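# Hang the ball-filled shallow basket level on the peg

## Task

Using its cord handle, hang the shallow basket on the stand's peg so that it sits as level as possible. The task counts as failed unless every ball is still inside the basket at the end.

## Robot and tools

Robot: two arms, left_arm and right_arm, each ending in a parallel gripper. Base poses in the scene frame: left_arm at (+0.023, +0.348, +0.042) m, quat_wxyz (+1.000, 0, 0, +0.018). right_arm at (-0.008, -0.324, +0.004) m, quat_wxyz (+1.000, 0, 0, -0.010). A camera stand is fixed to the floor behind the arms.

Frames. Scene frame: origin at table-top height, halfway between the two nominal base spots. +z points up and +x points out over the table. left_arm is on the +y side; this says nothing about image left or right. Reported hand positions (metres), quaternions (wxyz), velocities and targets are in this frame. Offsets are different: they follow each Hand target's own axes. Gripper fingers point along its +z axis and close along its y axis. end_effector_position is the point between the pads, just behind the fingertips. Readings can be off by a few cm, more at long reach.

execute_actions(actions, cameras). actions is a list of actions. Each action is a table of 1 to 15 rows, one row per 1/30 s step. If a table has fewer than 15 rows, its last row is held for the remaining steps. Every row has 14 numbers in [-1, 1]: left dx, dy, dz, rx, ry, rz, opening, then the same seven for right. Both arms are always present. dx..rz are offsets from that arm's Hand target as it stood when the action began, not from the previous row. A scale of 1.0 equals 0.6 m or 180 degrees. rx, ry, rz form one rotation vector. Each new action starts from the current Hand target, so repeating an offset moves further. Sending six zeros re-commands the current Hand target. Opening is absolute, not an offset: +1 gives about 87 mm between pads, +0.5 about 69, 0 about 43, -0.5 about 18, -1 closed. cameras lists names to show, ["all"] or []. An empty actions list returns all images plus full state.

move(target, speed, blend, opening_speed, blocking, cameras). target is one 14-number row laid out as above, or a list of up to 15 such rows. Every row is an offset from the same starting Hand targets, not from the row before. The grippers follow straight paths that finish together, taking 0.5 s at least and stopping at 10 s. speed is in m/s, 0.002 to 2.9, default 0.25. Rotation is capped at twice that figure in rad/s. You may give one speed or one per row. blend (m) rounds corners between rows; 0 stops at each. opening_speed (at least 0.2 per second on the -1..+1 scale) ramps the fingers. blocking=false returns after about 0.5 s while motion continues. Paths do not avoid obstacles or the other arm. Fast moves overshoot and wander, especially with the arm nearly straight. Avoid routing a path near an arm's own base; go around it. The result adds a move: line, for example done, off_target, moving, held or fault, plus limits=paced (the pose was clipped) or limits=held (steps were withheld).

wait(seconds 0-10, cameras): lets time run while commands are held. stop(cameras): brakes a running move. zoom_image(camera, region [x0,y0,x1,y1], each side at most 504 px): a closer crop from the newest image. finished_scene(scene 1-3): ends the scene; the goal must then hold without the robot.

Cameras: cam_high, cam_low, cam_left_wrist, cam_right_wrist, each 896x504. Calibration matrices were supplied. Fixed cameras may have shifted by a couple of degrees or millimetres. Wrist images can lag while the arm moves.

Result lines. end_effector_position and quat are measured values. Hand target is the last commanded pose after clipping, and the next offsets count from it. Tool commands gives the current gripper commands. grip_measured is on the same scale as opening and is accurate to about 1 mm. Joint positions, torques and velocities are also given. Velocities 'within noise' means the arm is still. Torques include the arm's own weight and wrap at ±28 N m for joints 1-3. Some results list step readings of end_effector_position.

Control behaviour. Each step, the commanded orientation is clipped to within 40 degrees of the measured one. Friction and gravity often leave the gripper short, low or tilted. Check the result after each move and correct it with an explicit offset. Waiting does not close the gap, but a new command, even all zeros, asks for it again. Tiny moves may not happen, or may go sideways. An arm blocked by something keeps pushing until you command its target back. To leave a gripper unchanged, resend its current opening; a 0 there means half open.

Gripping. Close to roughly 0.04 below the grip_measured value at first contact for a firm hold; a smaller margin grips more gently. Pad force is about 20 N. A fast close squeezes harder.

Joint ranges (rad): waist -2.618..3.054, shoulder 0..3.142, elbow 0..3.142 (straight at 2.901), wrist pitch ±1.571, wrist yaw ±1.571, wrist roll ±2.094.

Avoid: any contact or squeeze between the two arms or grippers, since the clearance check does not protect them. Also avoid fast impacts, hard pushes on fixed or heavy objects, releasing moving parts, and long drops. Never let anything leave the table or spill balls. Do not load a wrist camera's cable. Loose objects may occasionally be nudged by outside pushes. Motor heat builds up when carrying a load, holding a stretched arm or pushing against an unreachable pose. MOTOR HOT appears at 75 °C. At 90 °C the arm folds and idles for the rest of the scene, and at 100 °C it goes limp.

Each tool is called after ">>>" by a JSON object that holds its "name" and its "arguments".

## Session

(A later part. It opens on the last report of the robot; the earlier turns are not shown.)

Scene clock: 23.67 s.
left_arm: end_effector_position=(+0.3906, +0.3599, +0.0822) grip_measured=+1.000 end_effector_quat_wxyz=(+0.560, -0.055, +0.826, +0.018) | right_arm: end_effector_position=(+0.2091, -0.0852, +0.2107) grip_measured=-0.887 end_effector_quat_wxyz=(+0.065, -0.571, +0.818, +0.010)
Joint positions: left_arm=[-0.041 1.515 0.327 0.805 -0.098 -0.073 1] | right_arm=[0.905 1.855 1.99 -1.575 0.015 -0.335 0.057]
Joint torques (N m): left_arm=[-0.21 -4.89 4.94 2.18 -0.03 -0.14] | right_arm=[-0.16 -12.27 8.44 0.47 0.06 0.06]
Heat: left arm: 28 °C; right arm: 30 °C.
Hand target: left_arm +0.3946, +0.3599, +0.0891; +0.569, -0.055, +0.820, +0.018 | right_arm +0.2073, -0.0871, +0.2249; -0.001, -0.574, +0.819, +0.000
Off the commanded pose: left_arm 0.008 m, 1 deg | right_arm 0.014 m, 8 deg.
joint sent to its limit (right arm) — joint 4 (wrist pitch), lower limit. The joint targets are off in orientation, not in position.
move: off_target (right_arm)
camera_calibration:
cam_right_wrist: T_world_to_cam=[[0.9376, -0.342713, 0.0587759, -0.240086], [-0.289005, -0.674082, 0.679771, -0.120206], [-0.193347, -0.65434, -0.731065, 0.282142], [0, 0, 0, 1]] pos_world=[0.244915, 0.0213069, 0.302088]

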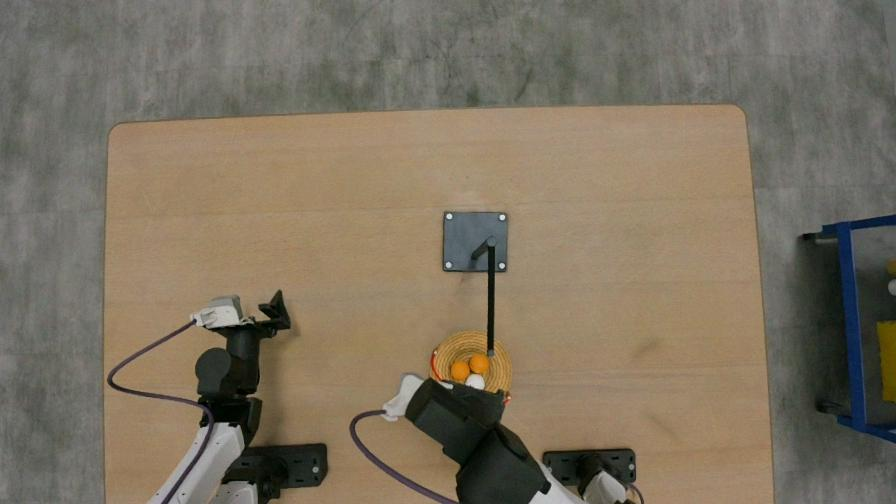

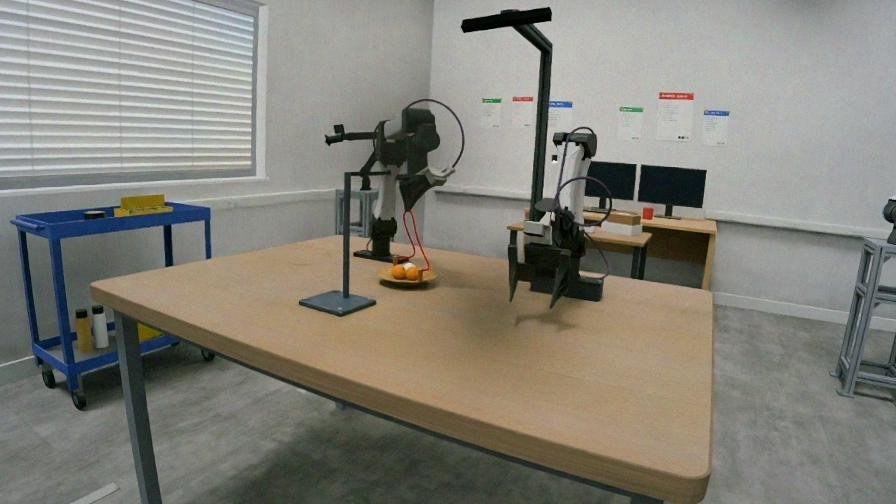

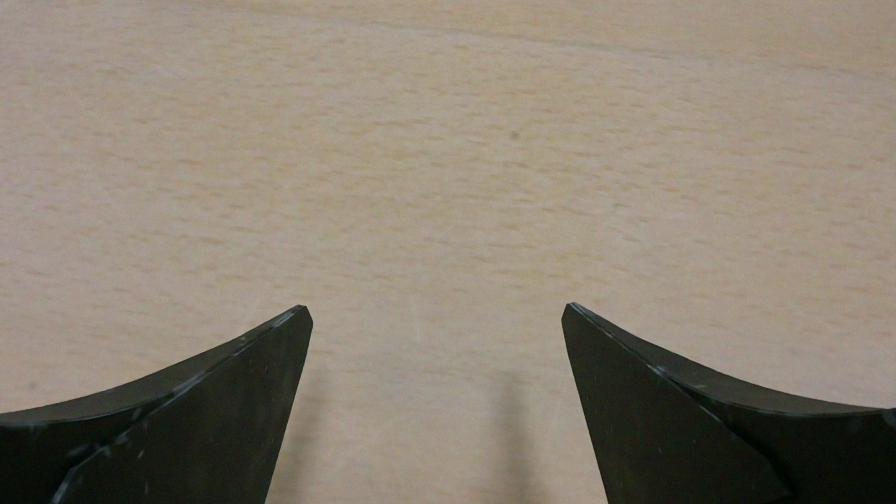

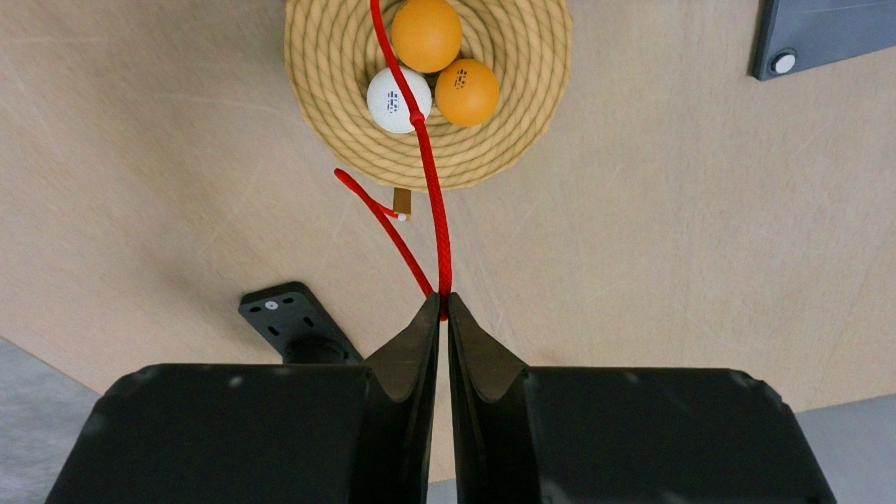

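>>> {"name": "move", "arguments": {"target": [0,0,0,0,0,0,1,0,0,-0.09,0.0417,-0.103,0,-1], "speed": 0.05, "cameras": ["all"]}}

>>> {"name": "zoom_image", "arguments": {"camera": "cam_low", "region": [330, 130, 490, 310]}}

Scene clock: 25.97 s.
left_arm: end_effector_position=(+0.3906, +0.3599, +0.0822) grip_measured=+1.000 end_effector_quat_wxyz=(+0.560, -0.055, +0.826, +0.018) | right_arm: end_effector_position=(+0.2108, -0.0833, +0.2639) grip_measured=-0.887 end_effector_quat_wxyz=(+0.158, -0.564, +0.810, +0.037)
Joint positions: left_arm=[-0.041 1.515 0.327 0.805 -0.098 -0.073 1] | right_arm=[0.905 1.761 2.092 -1.576 0.015 -0.335 0.057]
Joint torques (N m): left_arm=[-0.18 -4.86 4.71 2.19 -0.02 -0.13] | right_arm=[0.23 -11.23 8.31 0.81 0.15 0.12]
Heat: left arm: 28 °C; right arm: 31 °C.
Hand target: left_arm +0.3946, +0.3599, +0.0891; +0.569, -0.055, +0.820, +0.018 | right_arm +0.2074, -0.0870, +0.2789; +0.168, -0.565, +0.807, +0.039
Off the commanded pose: left_arm 0.008 m, 1 deg | right_arm 0.016 m, 1 deg.
joint sent to its limit (right arm) — joint 4 (wrist pitch), lower limit. The joint targets still meet the commanded pose.
move: off_target (right_arm)
camera_calibration:
cam_right_wrist: T_world_to_cam=[[0.926547, -0.356004, 0.121542, -0.259501], [-0.363779, -0.765672, 0.530483, -0.107051], [-0.0957923, -0.535731, -0.838937, 0.340488], [0, 0, 0, 1]] pos_world=[0.234113, 0.00806067, 0.373977]

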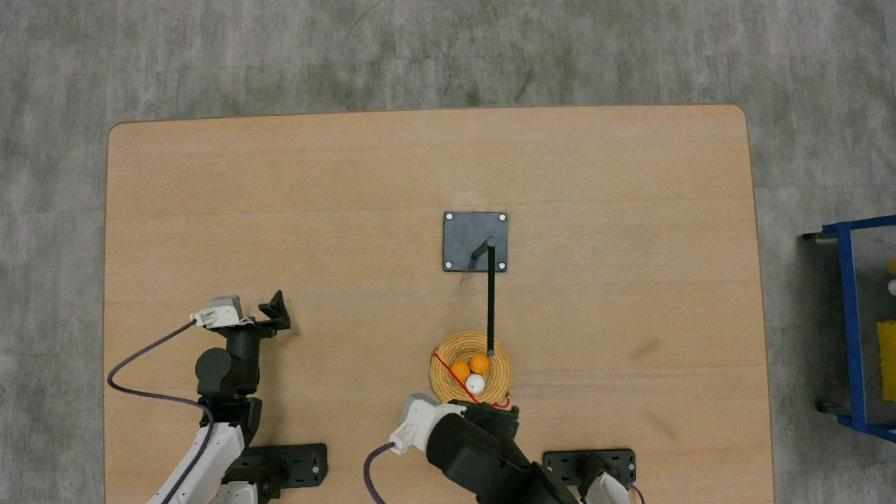

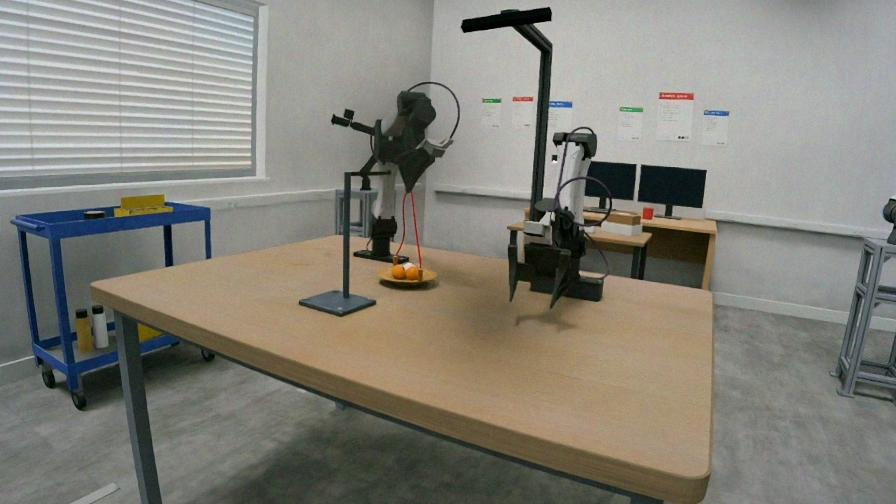

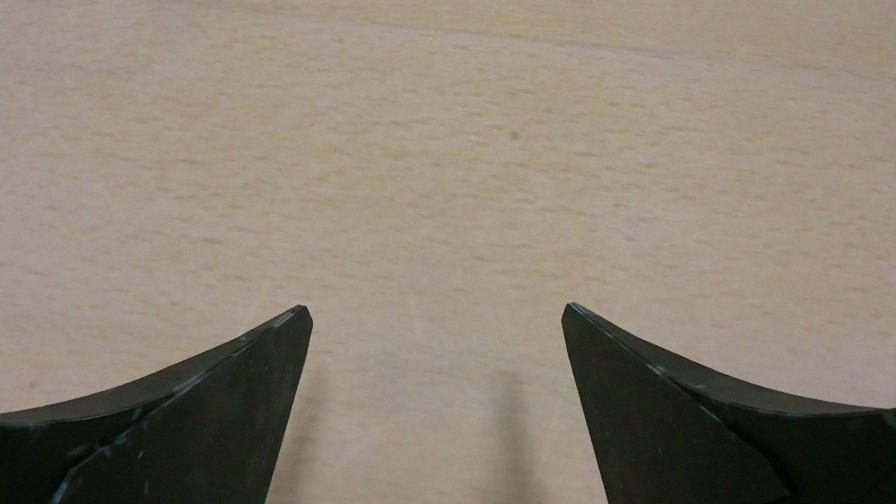

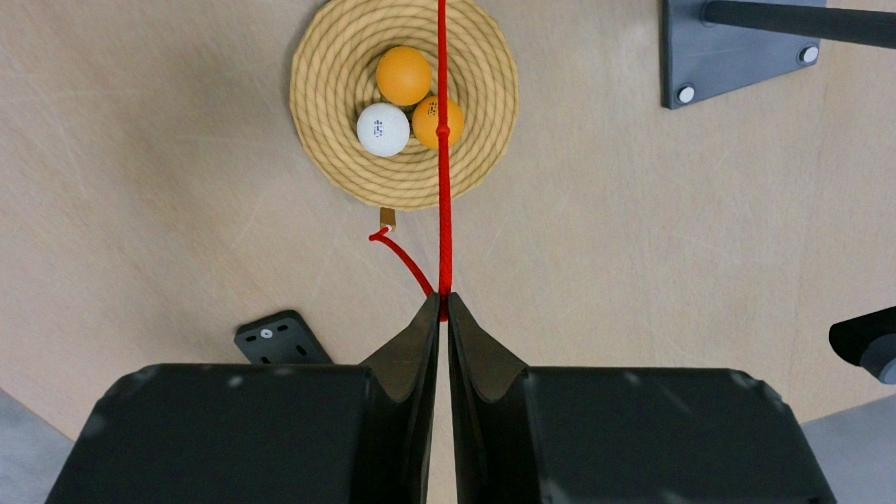

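Scaled by 2.800 from the camera's 896x504 image, which has a finer 1280x720 frame.

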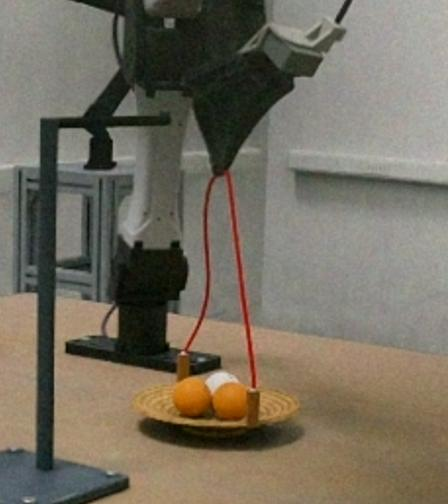

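>>> {"name": "move", "arguments": {"target": [0,0,0,0,0,0,1,-0.0137,0,-0.0376,0,0,0,-1], "speed": 0.03, "cameras": ["cam_low","cam_right_wrist"]}}

>>> {"name": "zoom_image", "arguments": {"camera": "cam_low", "region": [330, 130, 490, 310]}}

Scene clock: 27.43 s.
left_arm: end_effector_position=(+0.3906, +0.3599, +0.0822) grip_measured=+1.000 end_effector_quat_wxyz=(+0.560, -0.055, +0.826, +0.018) | right_arm: end_effector_position=(+0.2086, -0.0824, +0.2849) grip_measured=-0.887 end_effector_quat_wxyz=(+0.192, -0.563, +0.803, +0.047)
Joint positions: left_arm=[-0.041 1.515 0.327 0.805 -0.098 -0.073 1] | right_arm=[0.912 1.734 2.143 -1.583 0.015 -0.335 0.057]
Joint torques (N m): left_arm=[-0.24 -4.96 4.89 2.17 -0.03 -0.13] | right_arm=[0.76 -11.1 8.54 0.97 0.24 0.2]
Heat: left arm: 28 °C; right arm: 31 °C.
Hand target: left_arm +0.3946, +0.3599, +0.0891; +0.569, -0.055, +0.820, +0.018 | right_arm +0.2049, -0.0854, +0.3027; +0.168, -0.565, +0.807, +0.039
Off the commanded pose: left_arm 0.008 m, 1 deg | right_arm 0.018 m, 3 deg.
joint sent to its limit (right arm) — joint 4 (wrist pitch), lower limit. The joint targets are off in orientation, not in position.
move: off_target (right_arm)
camera_calibration:
cam_right_wrist: T_world_to_cam=[[0.92308, -0.356923, 0.143284, -0.265263], [-0.380797, -0.795822, 0.470809, -0.100286], [-0.0540141, -0.489156, -0.870522, 0.362393], [0, 0, 0, 1]] pos_world=[0.226244, 0.00277868, 0.400694]
Images, in order (width x height): cam_low 896x504, cam_right_wrist 896x504.

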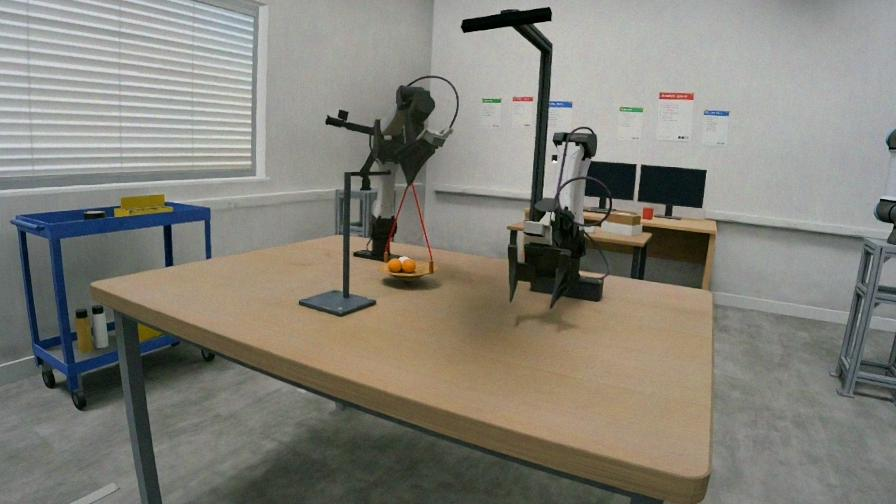

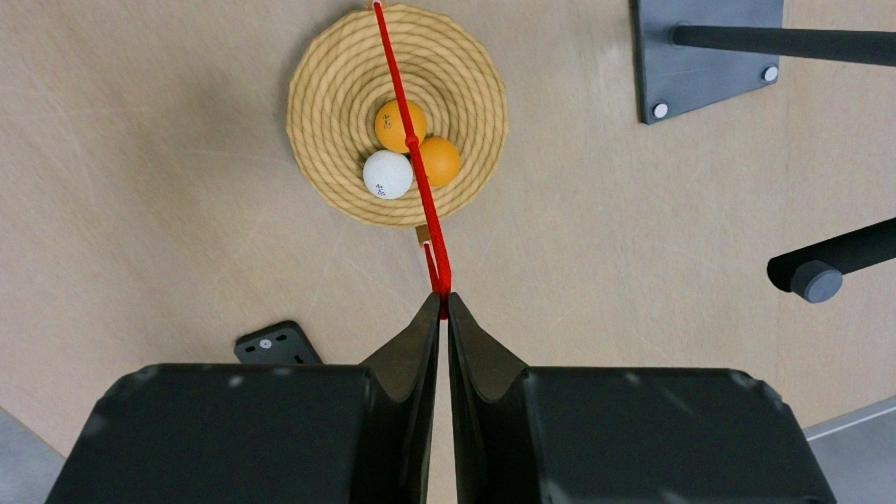

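Scaled by 2.800 from the camera's 896x504 image, which has a finer 1280x720 frame.

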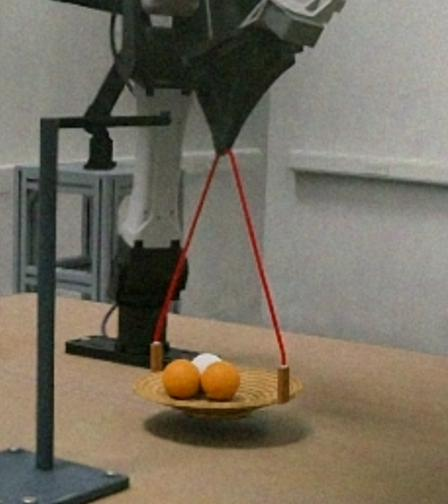

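>>> {"name": "move", "arguments": {"target": [0,0,0,0,0,0,1,-0.0403,-0.0296,-0.1012,0.0785,-0.071,-0.0081,-1], "speed": 0.06, "cameras": ["cam_low","cam_right_wrist","cam_high"]}}

>>> {"name": "zoom_image", "arguments": {"camera": "cam_low", "region": [330, 130, 490, 310]}}

Scene clock: 31.27 s.
left_arm: end_effector_position=(+0.3906, +0.3599, +0.0822) grip_measured=+1.000 end_effector_quat_wxyz=(+0.560, -0.055, +0.826, +0.018) | right_arm: end_effector_position=(+0.2175, -0.0783, +0.3507) grip_measured=-0.887 end_effector_quat_wxyz=(+0.317, -0.550, +0.772, +0.006)
Joint positions: left_arm=[-0.041 1.515 0.327 0.805 -0.098 -0.073 1] | right_arm=[0.994 1.722 2.358 -1.589 0.2 -0.329 0.057]
Joint torques (N m): left_arm=[-0.2 -4.92 5 2.21 -0.02 -0.12] | right_arm=[0.73 -10.24 7.61 1.4 0.5 0.21]
Heat: left arm: 28 °C; right arm: 31 °C.
Hand target: left_arm +0.3946, +0.3599, +0.0891; +0.569, -0.055, +0.820, +0.018 | right_arm +0.2149, -0.0854, +0.3697; +0.325, -0.542, +0.775, +0.000
Off the commanded pose: left_arm 0.008 m, 1 deg | right_arm 0.020 m, 2 deg.
joint read past its limit (right arm) — joint 4 (wrist pitch), lower limit.
joint sent to its limit (right arm) — joint 4 (wrist pitch), lower limit. The joint targets are off in orientation, not in position.
move: off_target (right_arm)
camera_calibration:
cam_right_wrist: T_world_to_cam=[[0.854608, -0.389331, 0.343608, -0.339347], [-0.490834, -0.821639, 0.289812, -0.0391665], [0.169489, -0.416331, -0.893276, 0.387212], [0, 0, 0, 1]] pos_world=[0.205156, -0.00309068, 0.47384]
Images, in order (width x height): cam_high 896x504, cam_low 896x504, cam_right_wrist 896x504.

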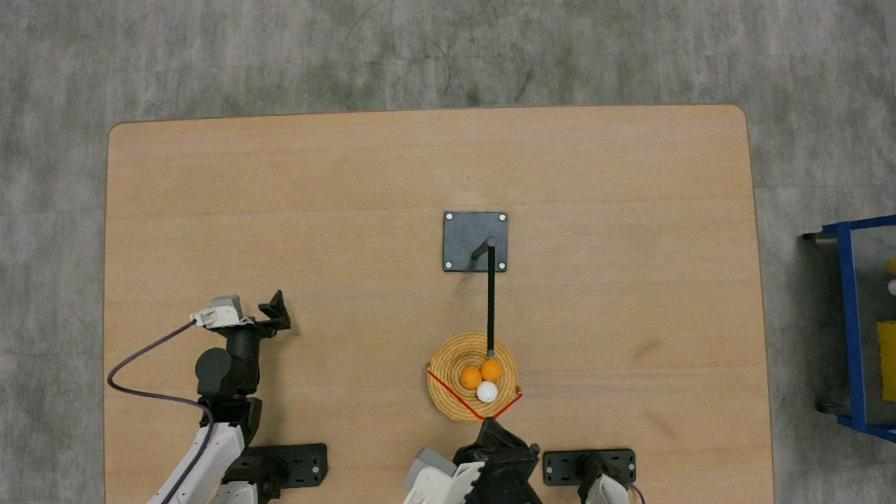

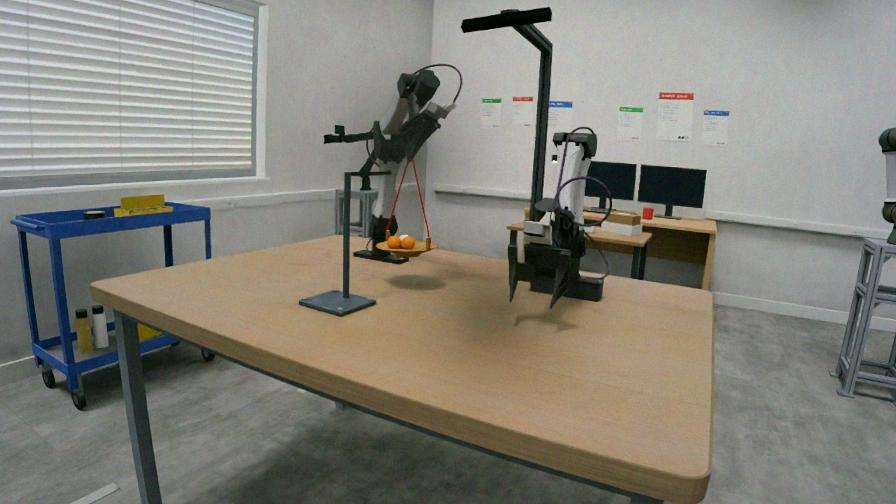

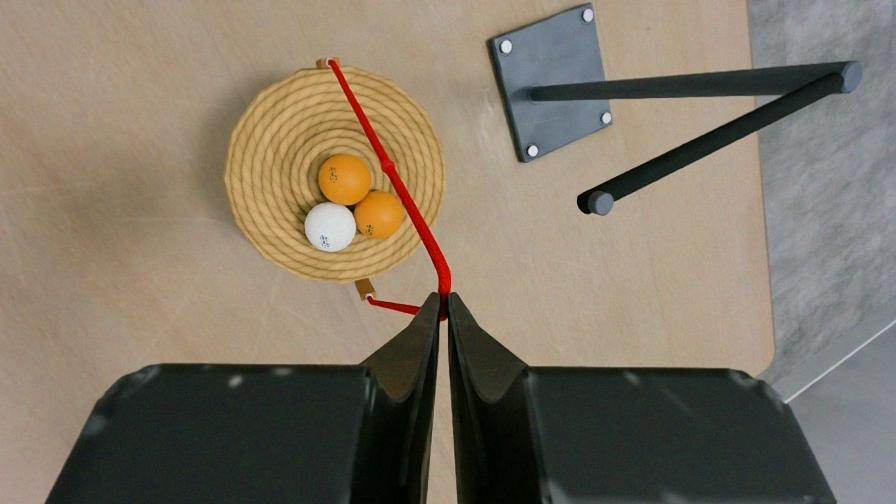

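Scaled by 2.800 from the camera's 896x504 image, which has a finer 1280x720 frame.

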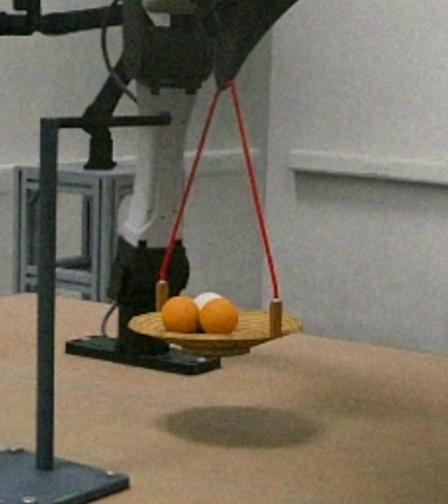

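>>> {"name": "move", "arguments": {"target": [0,0,0,0,0,0,1,0.0007,-0.0597,0.017,0,0,0,-1], "speed": 0.05, "cameras": ["cam_low","cam_right_wrist","cam_high"]}}

>>> {"name": "zoom_image", "arguments": {"camera": "cam_low", "region": [330, 130, 490, 310]}}

>>> {"name": "zoom_image", "arguments": {"camera": "cam_high", "region": [405, 225, 605, 465]}}

Scene clock: 33.23 s.
left_arm: end_effector_position=(+0.3906, +0.3599, +0.0822) grip_measured=+1.000 end_effector_quat_wxyz=(+0.560, -0.055, +0.826, +0.018) | right_arm: end_effector_position=(+0.2465, -0.1002, +0.3711) grip_measured=-0.887 end_effector_quat_wxyz=(+0.347, -0.537, +0.769, -0.001)
Joint positions: left_arm=[-0.041 1.515 0.327 0.805 -0.098 -0.073 1] | right_arm=[0.875 1.734 2.449 -1.592 0.161 -0.422 0.057]
Joint torques (N m): left_arm=[-0.16 -4.94 4.86 2.19 -0.06 -0.14] | right_arm=[-0.5 -5.53 7.23 1.53 0.1 0.06]
Heat: left arm: 29 °C; right arm: 31 °C.
Hand target: left_arm +0.3946, +0.3599, +0.0891; +0.569, -0.055, +0.820, +0.018 | right_arm +0.2500, -0.0969, +0.3741; +0.325, -0.542, +0.775, +0.000
Off the commanded pose: left_arm 0.008 m, 1 deg | right_arm 0.006 m, 3 deg.
joint read past its limit (right arm) — joint 4 (wrist pitch), lower limit.
joint sent to its limit (right arm) — joint 4 (wrist pitch), lower limit. The joint targets are off in orientation, not in position.
move: off_target (right_arm)
camera_calibration:
cam_right_wrist: T_world_to_cam=[[0.82556, -0.419182, 0.377806, -0.388182], [-0.523525, -0.818823, 0.23548, -0.0203445], [0.210647, -0.392193, -0.89544, 0.384513], [0, 0, 0, 1]] pos_world=[0.22882, -0.028574, 0.495757]
Images, in order (width x height): cam_high 896x504, cam_low 896x504, cam_right_wrist 896x504.

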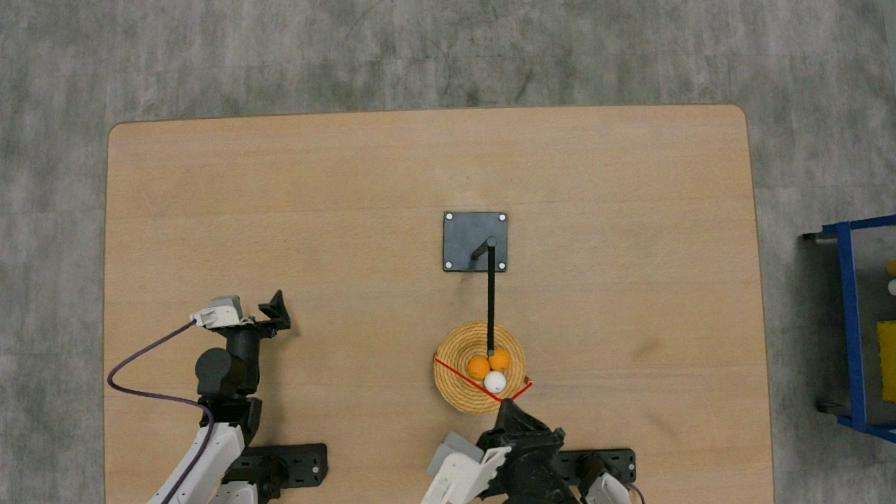

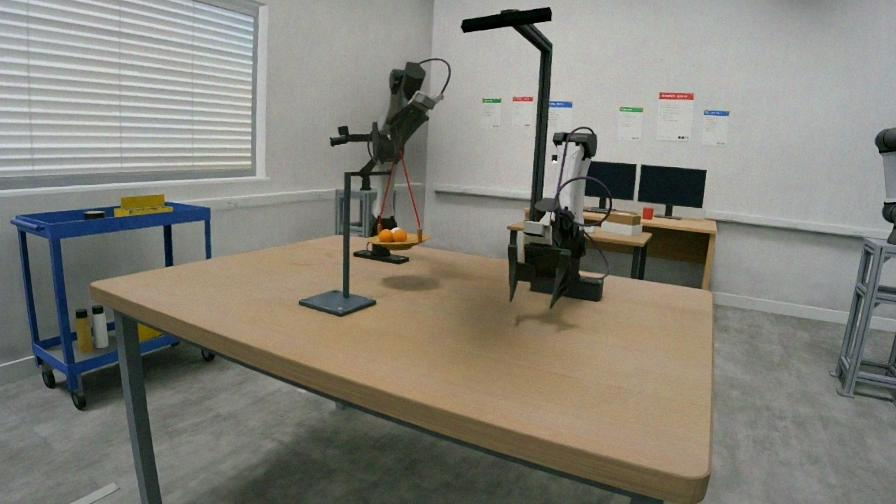

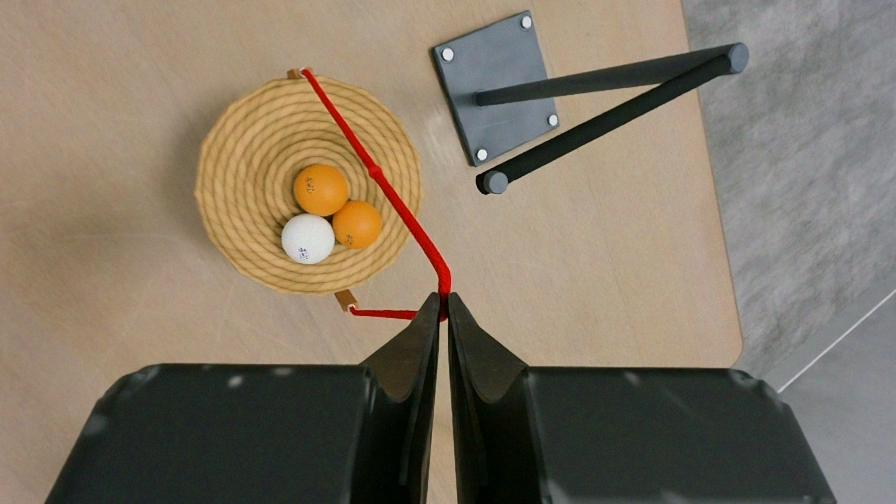

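Scaled by 2.800 from the camera's 896x504 image, which has a finer 1280x720 frame.

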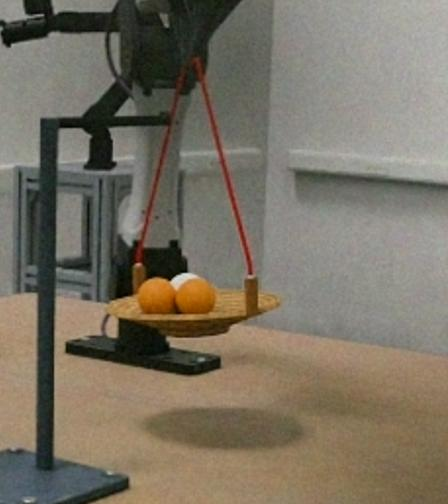

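Scaled by 2.100 from the camera's 896x504 image, which has a finer 1280x720 frame.

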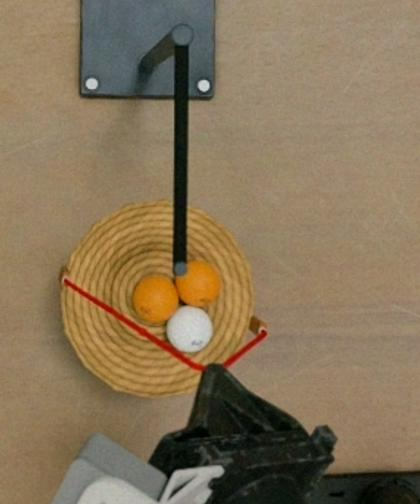

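>>> {"name": "move", "arguments": {"target": [0,0,0,0,0,0,1,-0.0167,-0.0425,0.0382,0,0,0,-1], "speed": 0.04, "cameras": ["cam_low","cam_right_wrist","cam_high"]}}

>>> {"name": "zoom_image", "arguments": {"camera": "cam_low", "region": [330, 130, 490, 310]}}

>>> {"name": "zoom_image", "arguments": {"camera": "cam_high", "region": [405, 225, 605, 465]}}

Scene clock: 35.00 s.
left_arm: end_effector_position=(+0.3906, +0.3599, +0.0822) grip_measured=+1.000 end_effector_quat_wxyz=(+0.560, -0.055, +0.826, +0.018) | right_arm: end_effector_position=(+0.2808, -0.0945, +0.3673) grip_measured=-0.887 end_effector_quat_wxyz=(+0.349, -0.536, +0.769, -0.003)
Joint positions: left_arm=[-0.041 1.515 0.327 0.805 -0.098 -0.073 1] | right_arm=[0.8 1.848 2.576 -1.594 0.117 -0.482 0.057]
Joint torques (N m): left_arm=[-0.14 -4.94 4.77 2.18 -0.04 -0.15] | right_arm=[-0.53 -6.5 7.24 1.56 0.07 0.06]
Heat: left arm: 29 °C; right arm: 31 °C.
Hand target: left_arm +0.3946, +0.3599, +0.0891; +0.569, -0.055, +0.820, +0.018 | right_arm +0.2850, -0.0909, +0.3701; +0.325, -0.542, +0.775, +0.000
Off the commanded pose: left_arm 0.008 m, 1 deg | right_arm 0.006 m, 3 deg.
joint read past its limit (right arm) — joint 4 (wrist pitch), lower limit.
joint sent to its limit (right arm) — joint 4 (wrist pitch), lower limit. The joint targets are off in orientation, not in position.
move: off_target (right_arm)
camera_calibration:
cam_right_wrist: T_world_to_cam=[[0.823035, -0.419903, 0.382486, -0.413748], [-0.52594, -0.817686, 0.234043, 0.00448348], [0.214478, -0.39379, -0.893828, 0.3743], [0, 0, 0, 1]] pos_world=[0.262608, -0.0226726, 0.491763]
Images, in order (width x height): cam_high 896x504, cam_low 896x504, cam_right_wrist 896x504.

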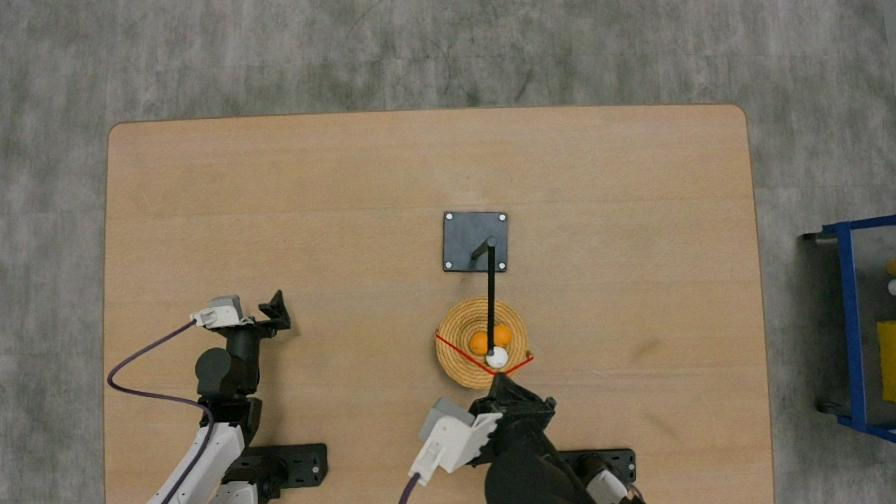

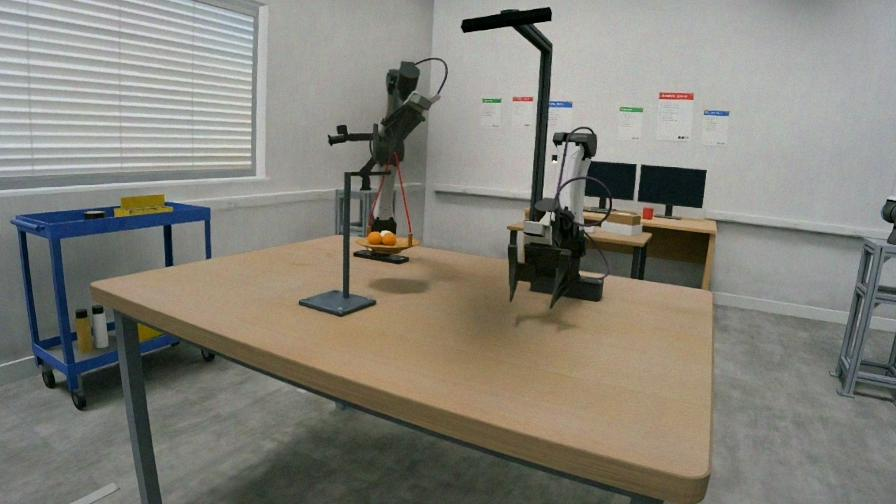

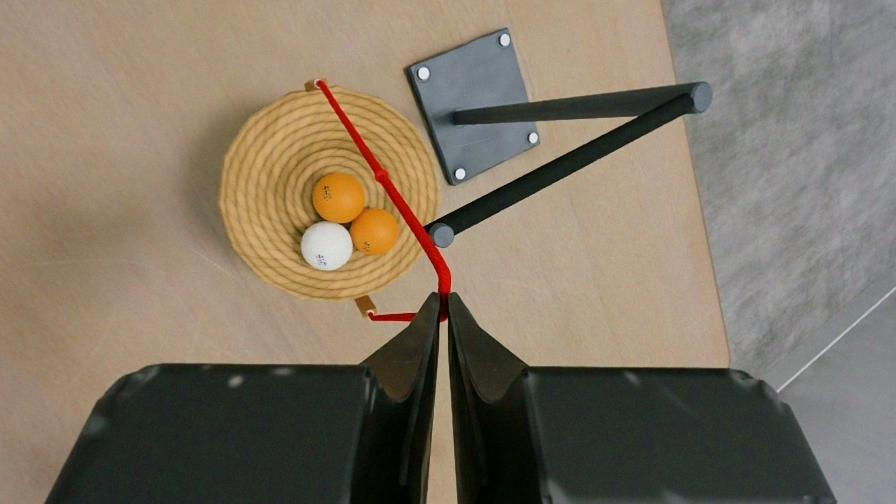

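Scaled by 2.800 from the camera's 896x504 image, which has a finer 1280x720 frame.

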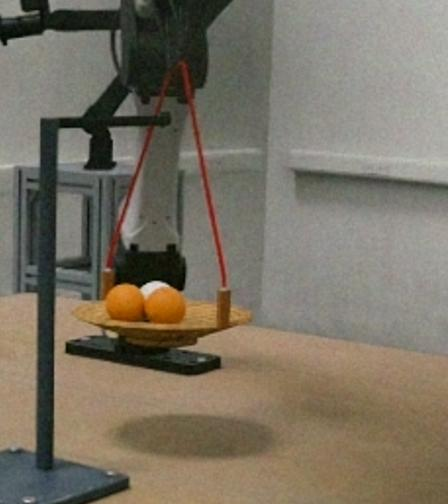

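Scaled by 2.100 from the camera's 896x504 image, which has a finer 1280x720 frame.

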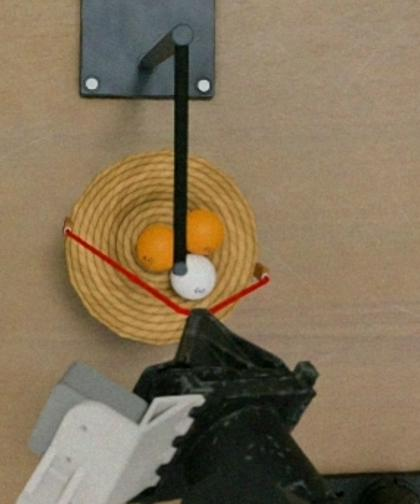

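>>> {"name": "move", "arguments": {"target": [0,0,0,0,0,0,1,-0.0191,-0.0798,0.0479,0,0,0,-1], "speed": 0.035, "cameras": ["cam_low","cam_right_wrist","cam_high"]}}

>>> {"name": "zoom_image", "arguments": {"camera": "cam_low", "region": [330, 130, 490, 310]}}

>>> {"name": "zoom_image", "arguments": {"camera": "cam_high", "region": [405, 225, 605, 465]}}

Scene clock: 37.40 s.
left_arm: end_effector_position=(+0.3906, +0.3599, +0.0822) grip_measured=+1.000 end_effector_quat_wxyz=(+0.560, -0.055, +0.826, +0.018) | right_arm: end_effector_position=(+0.3367, -0.0941, +0.3685) grip_measured=-0.887 end_effector_quat_wxyz=(+0.376, -0.532, +0.759, -0.006)
Joint positions: left_arm=[-0.041 1.515 0.327 0.805 -0.098 -0.073 1] | right_arm=[0.684 2.027 2.822 -1.595 0.047 -0.578 0.057]
Joint torques (N m): left_arm=[-0.12 -4.88 4.82 2.2 -0.07 -0.15] | right_arm=[-0.51 -7.62 6.87 1.65 0.03 0.07]
Heat: left arm: 29 °C; right arm: 31 °C.
Hand target: left_arm +0.3946, +0.3599, +0.0891; +0.569, -0.055, +0.820, +0.018 | right_arm +0.3420, -0.0909, +0.3701; +0.325, -0.542, +0.775, +0.000
Off the commanded pose: left_arm 0.008 m, 1 deg | right_arm 0.006 m, 6 deg.
joint read past its limit (right arm) — joint 4 (wrist pitch), lower limit.
joint sent to its limit (right arm) — joint 4 (wrist pitch), lower limit. The joint targets are off in orientation, not in position.
move: off_target (right_arm)
camera_calibration:
cam_right_wrist: T_world_to_cam=[[0.803244, -0.429627, 0.412577, -0.465353], [-0.535088, -0.824754, 0.182923, 0.0552759], [0.261686, -0.367696, -0.892368, 0.349506], [0, 0, 0, 1]] pos_world=[0.311909, -0.0258273, 0.49377]
Images, in order (width x height): cam_high 896x504, cam_low 896x504, cam_right_wrist 896x504.

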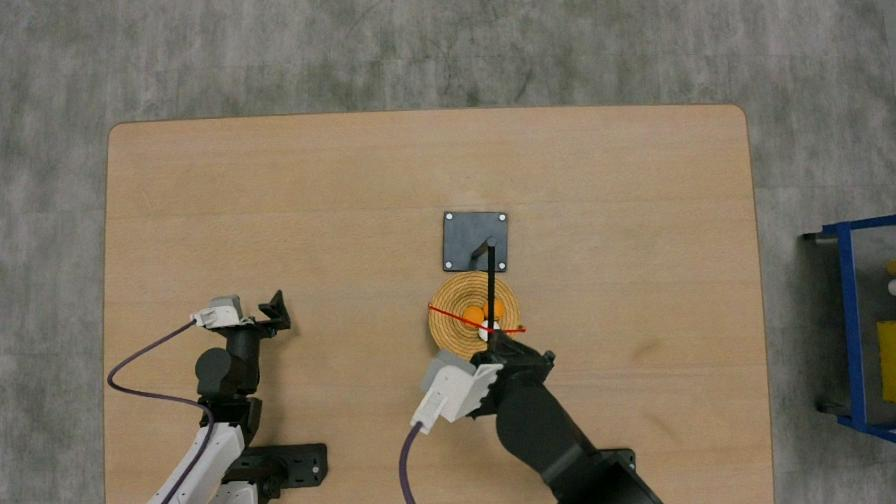

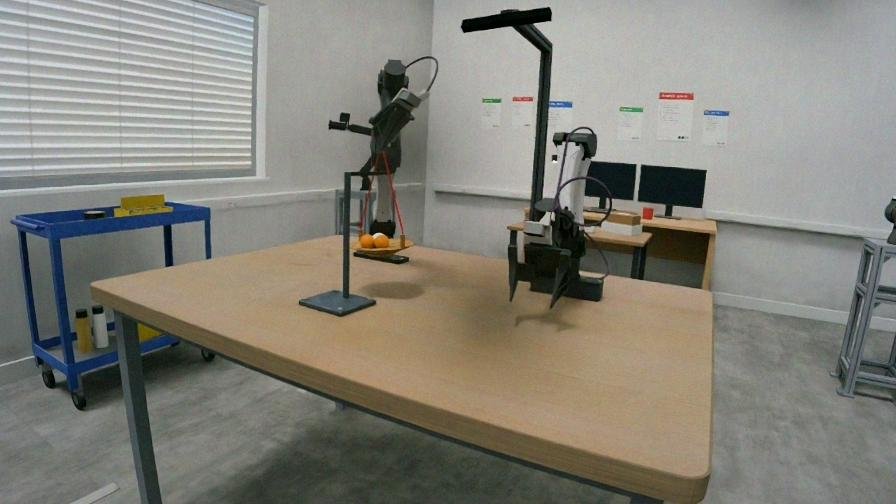

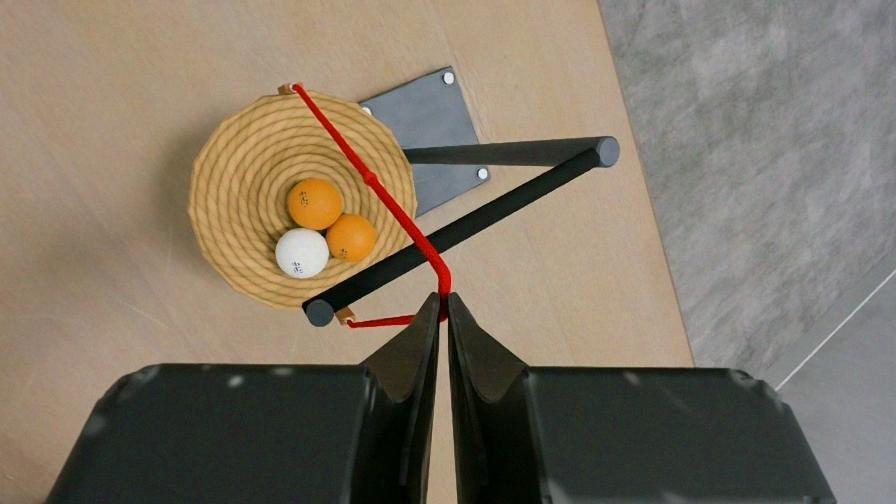

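Scaled by 2.800 from the camera's 896x504 image, which has a finer 1280x720 frame.

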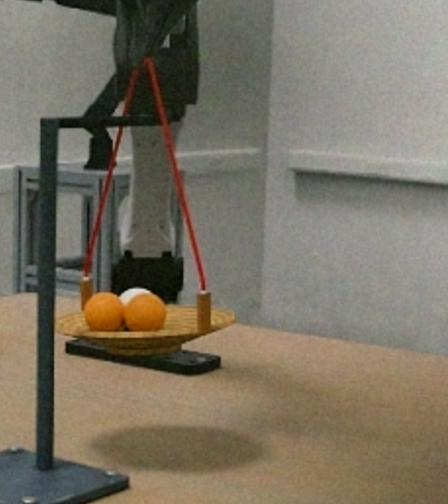

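Scaled by 2.100 from the camera's 896x504 image, which has a finer 1280x720 frame.

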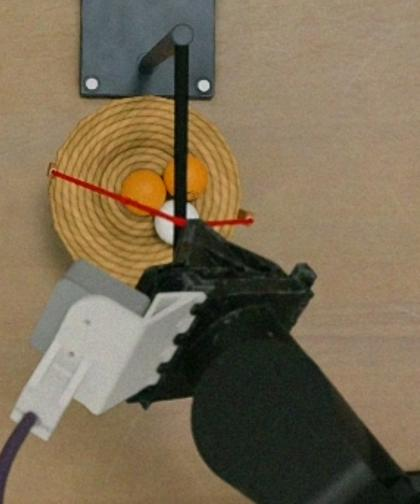

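>>> {"name": "move", "arguments": {"target": [0,0,0,0,0,0,1,0.0277,0.0194,0.0434,0,0,0,-1], "speed": 0.03, "cameras": ["cam_low","cam_right_wrist"]}}

>>> {"name": "zoom_image", "arguments": {"camera": "cam_low", "region": [330, 130, 490, 310]}}

Scene clock: 39.93 s.
left_arm: end_effector_position=(+0.3906, +0.3599, +0.0822) grip_measured=+1.000 end_effector_quat_wxyz=(+0.560, -0.055, +0.826, +0.018) | right_arm: end_effector_position=(+0.3366, -0.0935, +0.3431) grip_measured=-0.887 end_effector_quat_wxyz=(+0.334, -0.542, +0.771, -0.005)
Joint positions: left_arm=[-0.041 1.515 0.327 0.805 -0.098 -0.073 1] | right_arm=[0.682 2.027 2.732 -1.595 0.04 -0.578 0.057]
Joint torques (N m): left_arm=[-0.09 -5 4.85 2.18 -0.03 -0.15] | right_arm=[-0.75 -7.94 4.89 1.54 0 0.18]
Heat: left arm: 29 °C; right arm: 31 °C.
Hand target: left_arm +0.3946, +0.3599, +0.0891; +0.569, -0.055, +0.820, +0.018 | right_arm +0.3420, -0.0909, +0.3370; +0.325, -0.542, +0.775, +0.000
Off the commanded pose: left_arm 0.008 m, 1 deg | right_arm 0.009 m, 1 deg.
joint read past its limit (right arm) — joint 4 (wrist pitch), lower limit.
joint sent to its limit (right arm) — joint 4 (wrist pitch), lower limit. The joint targets still meet the commanded pose.
move: done
camera_calibration:
cam_right_wrist: T_world_to_cam=[[0.833909, -0.406972, 0.372787, -0.449166], [-0.515914, -0.814744, 0.264623, 0.0266255], [0.196032, -0.412997, -0.889385, 0.344027], [0, 0, 0, 1]] pos_world=[0.32086, -0.019023, 0.46637]
Images, in order (width x height): cam_low 896x504, cam_right_wrist 896x504.

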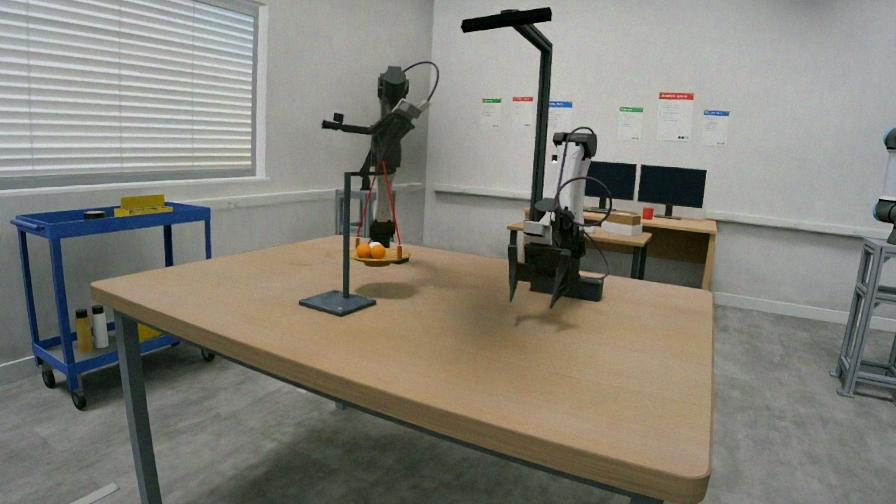

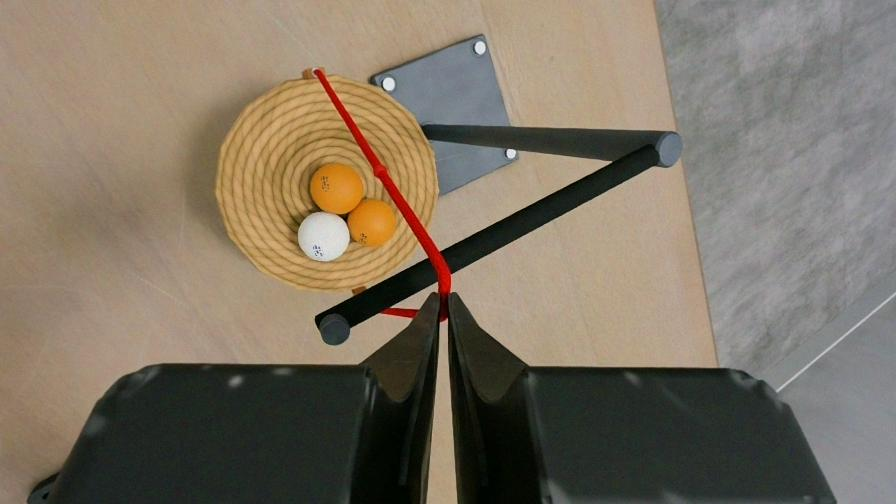

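Scaled by 2.800 from the camera's 896x504 image, which has a finer 1280x720 frame.

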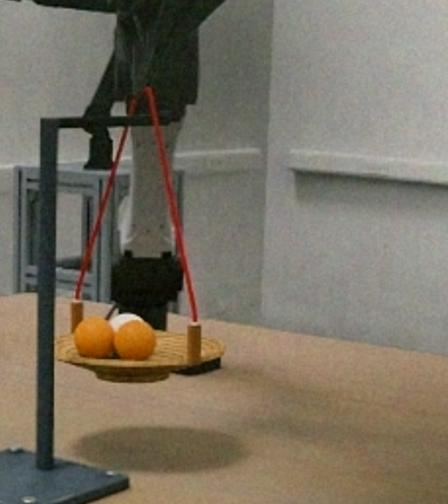

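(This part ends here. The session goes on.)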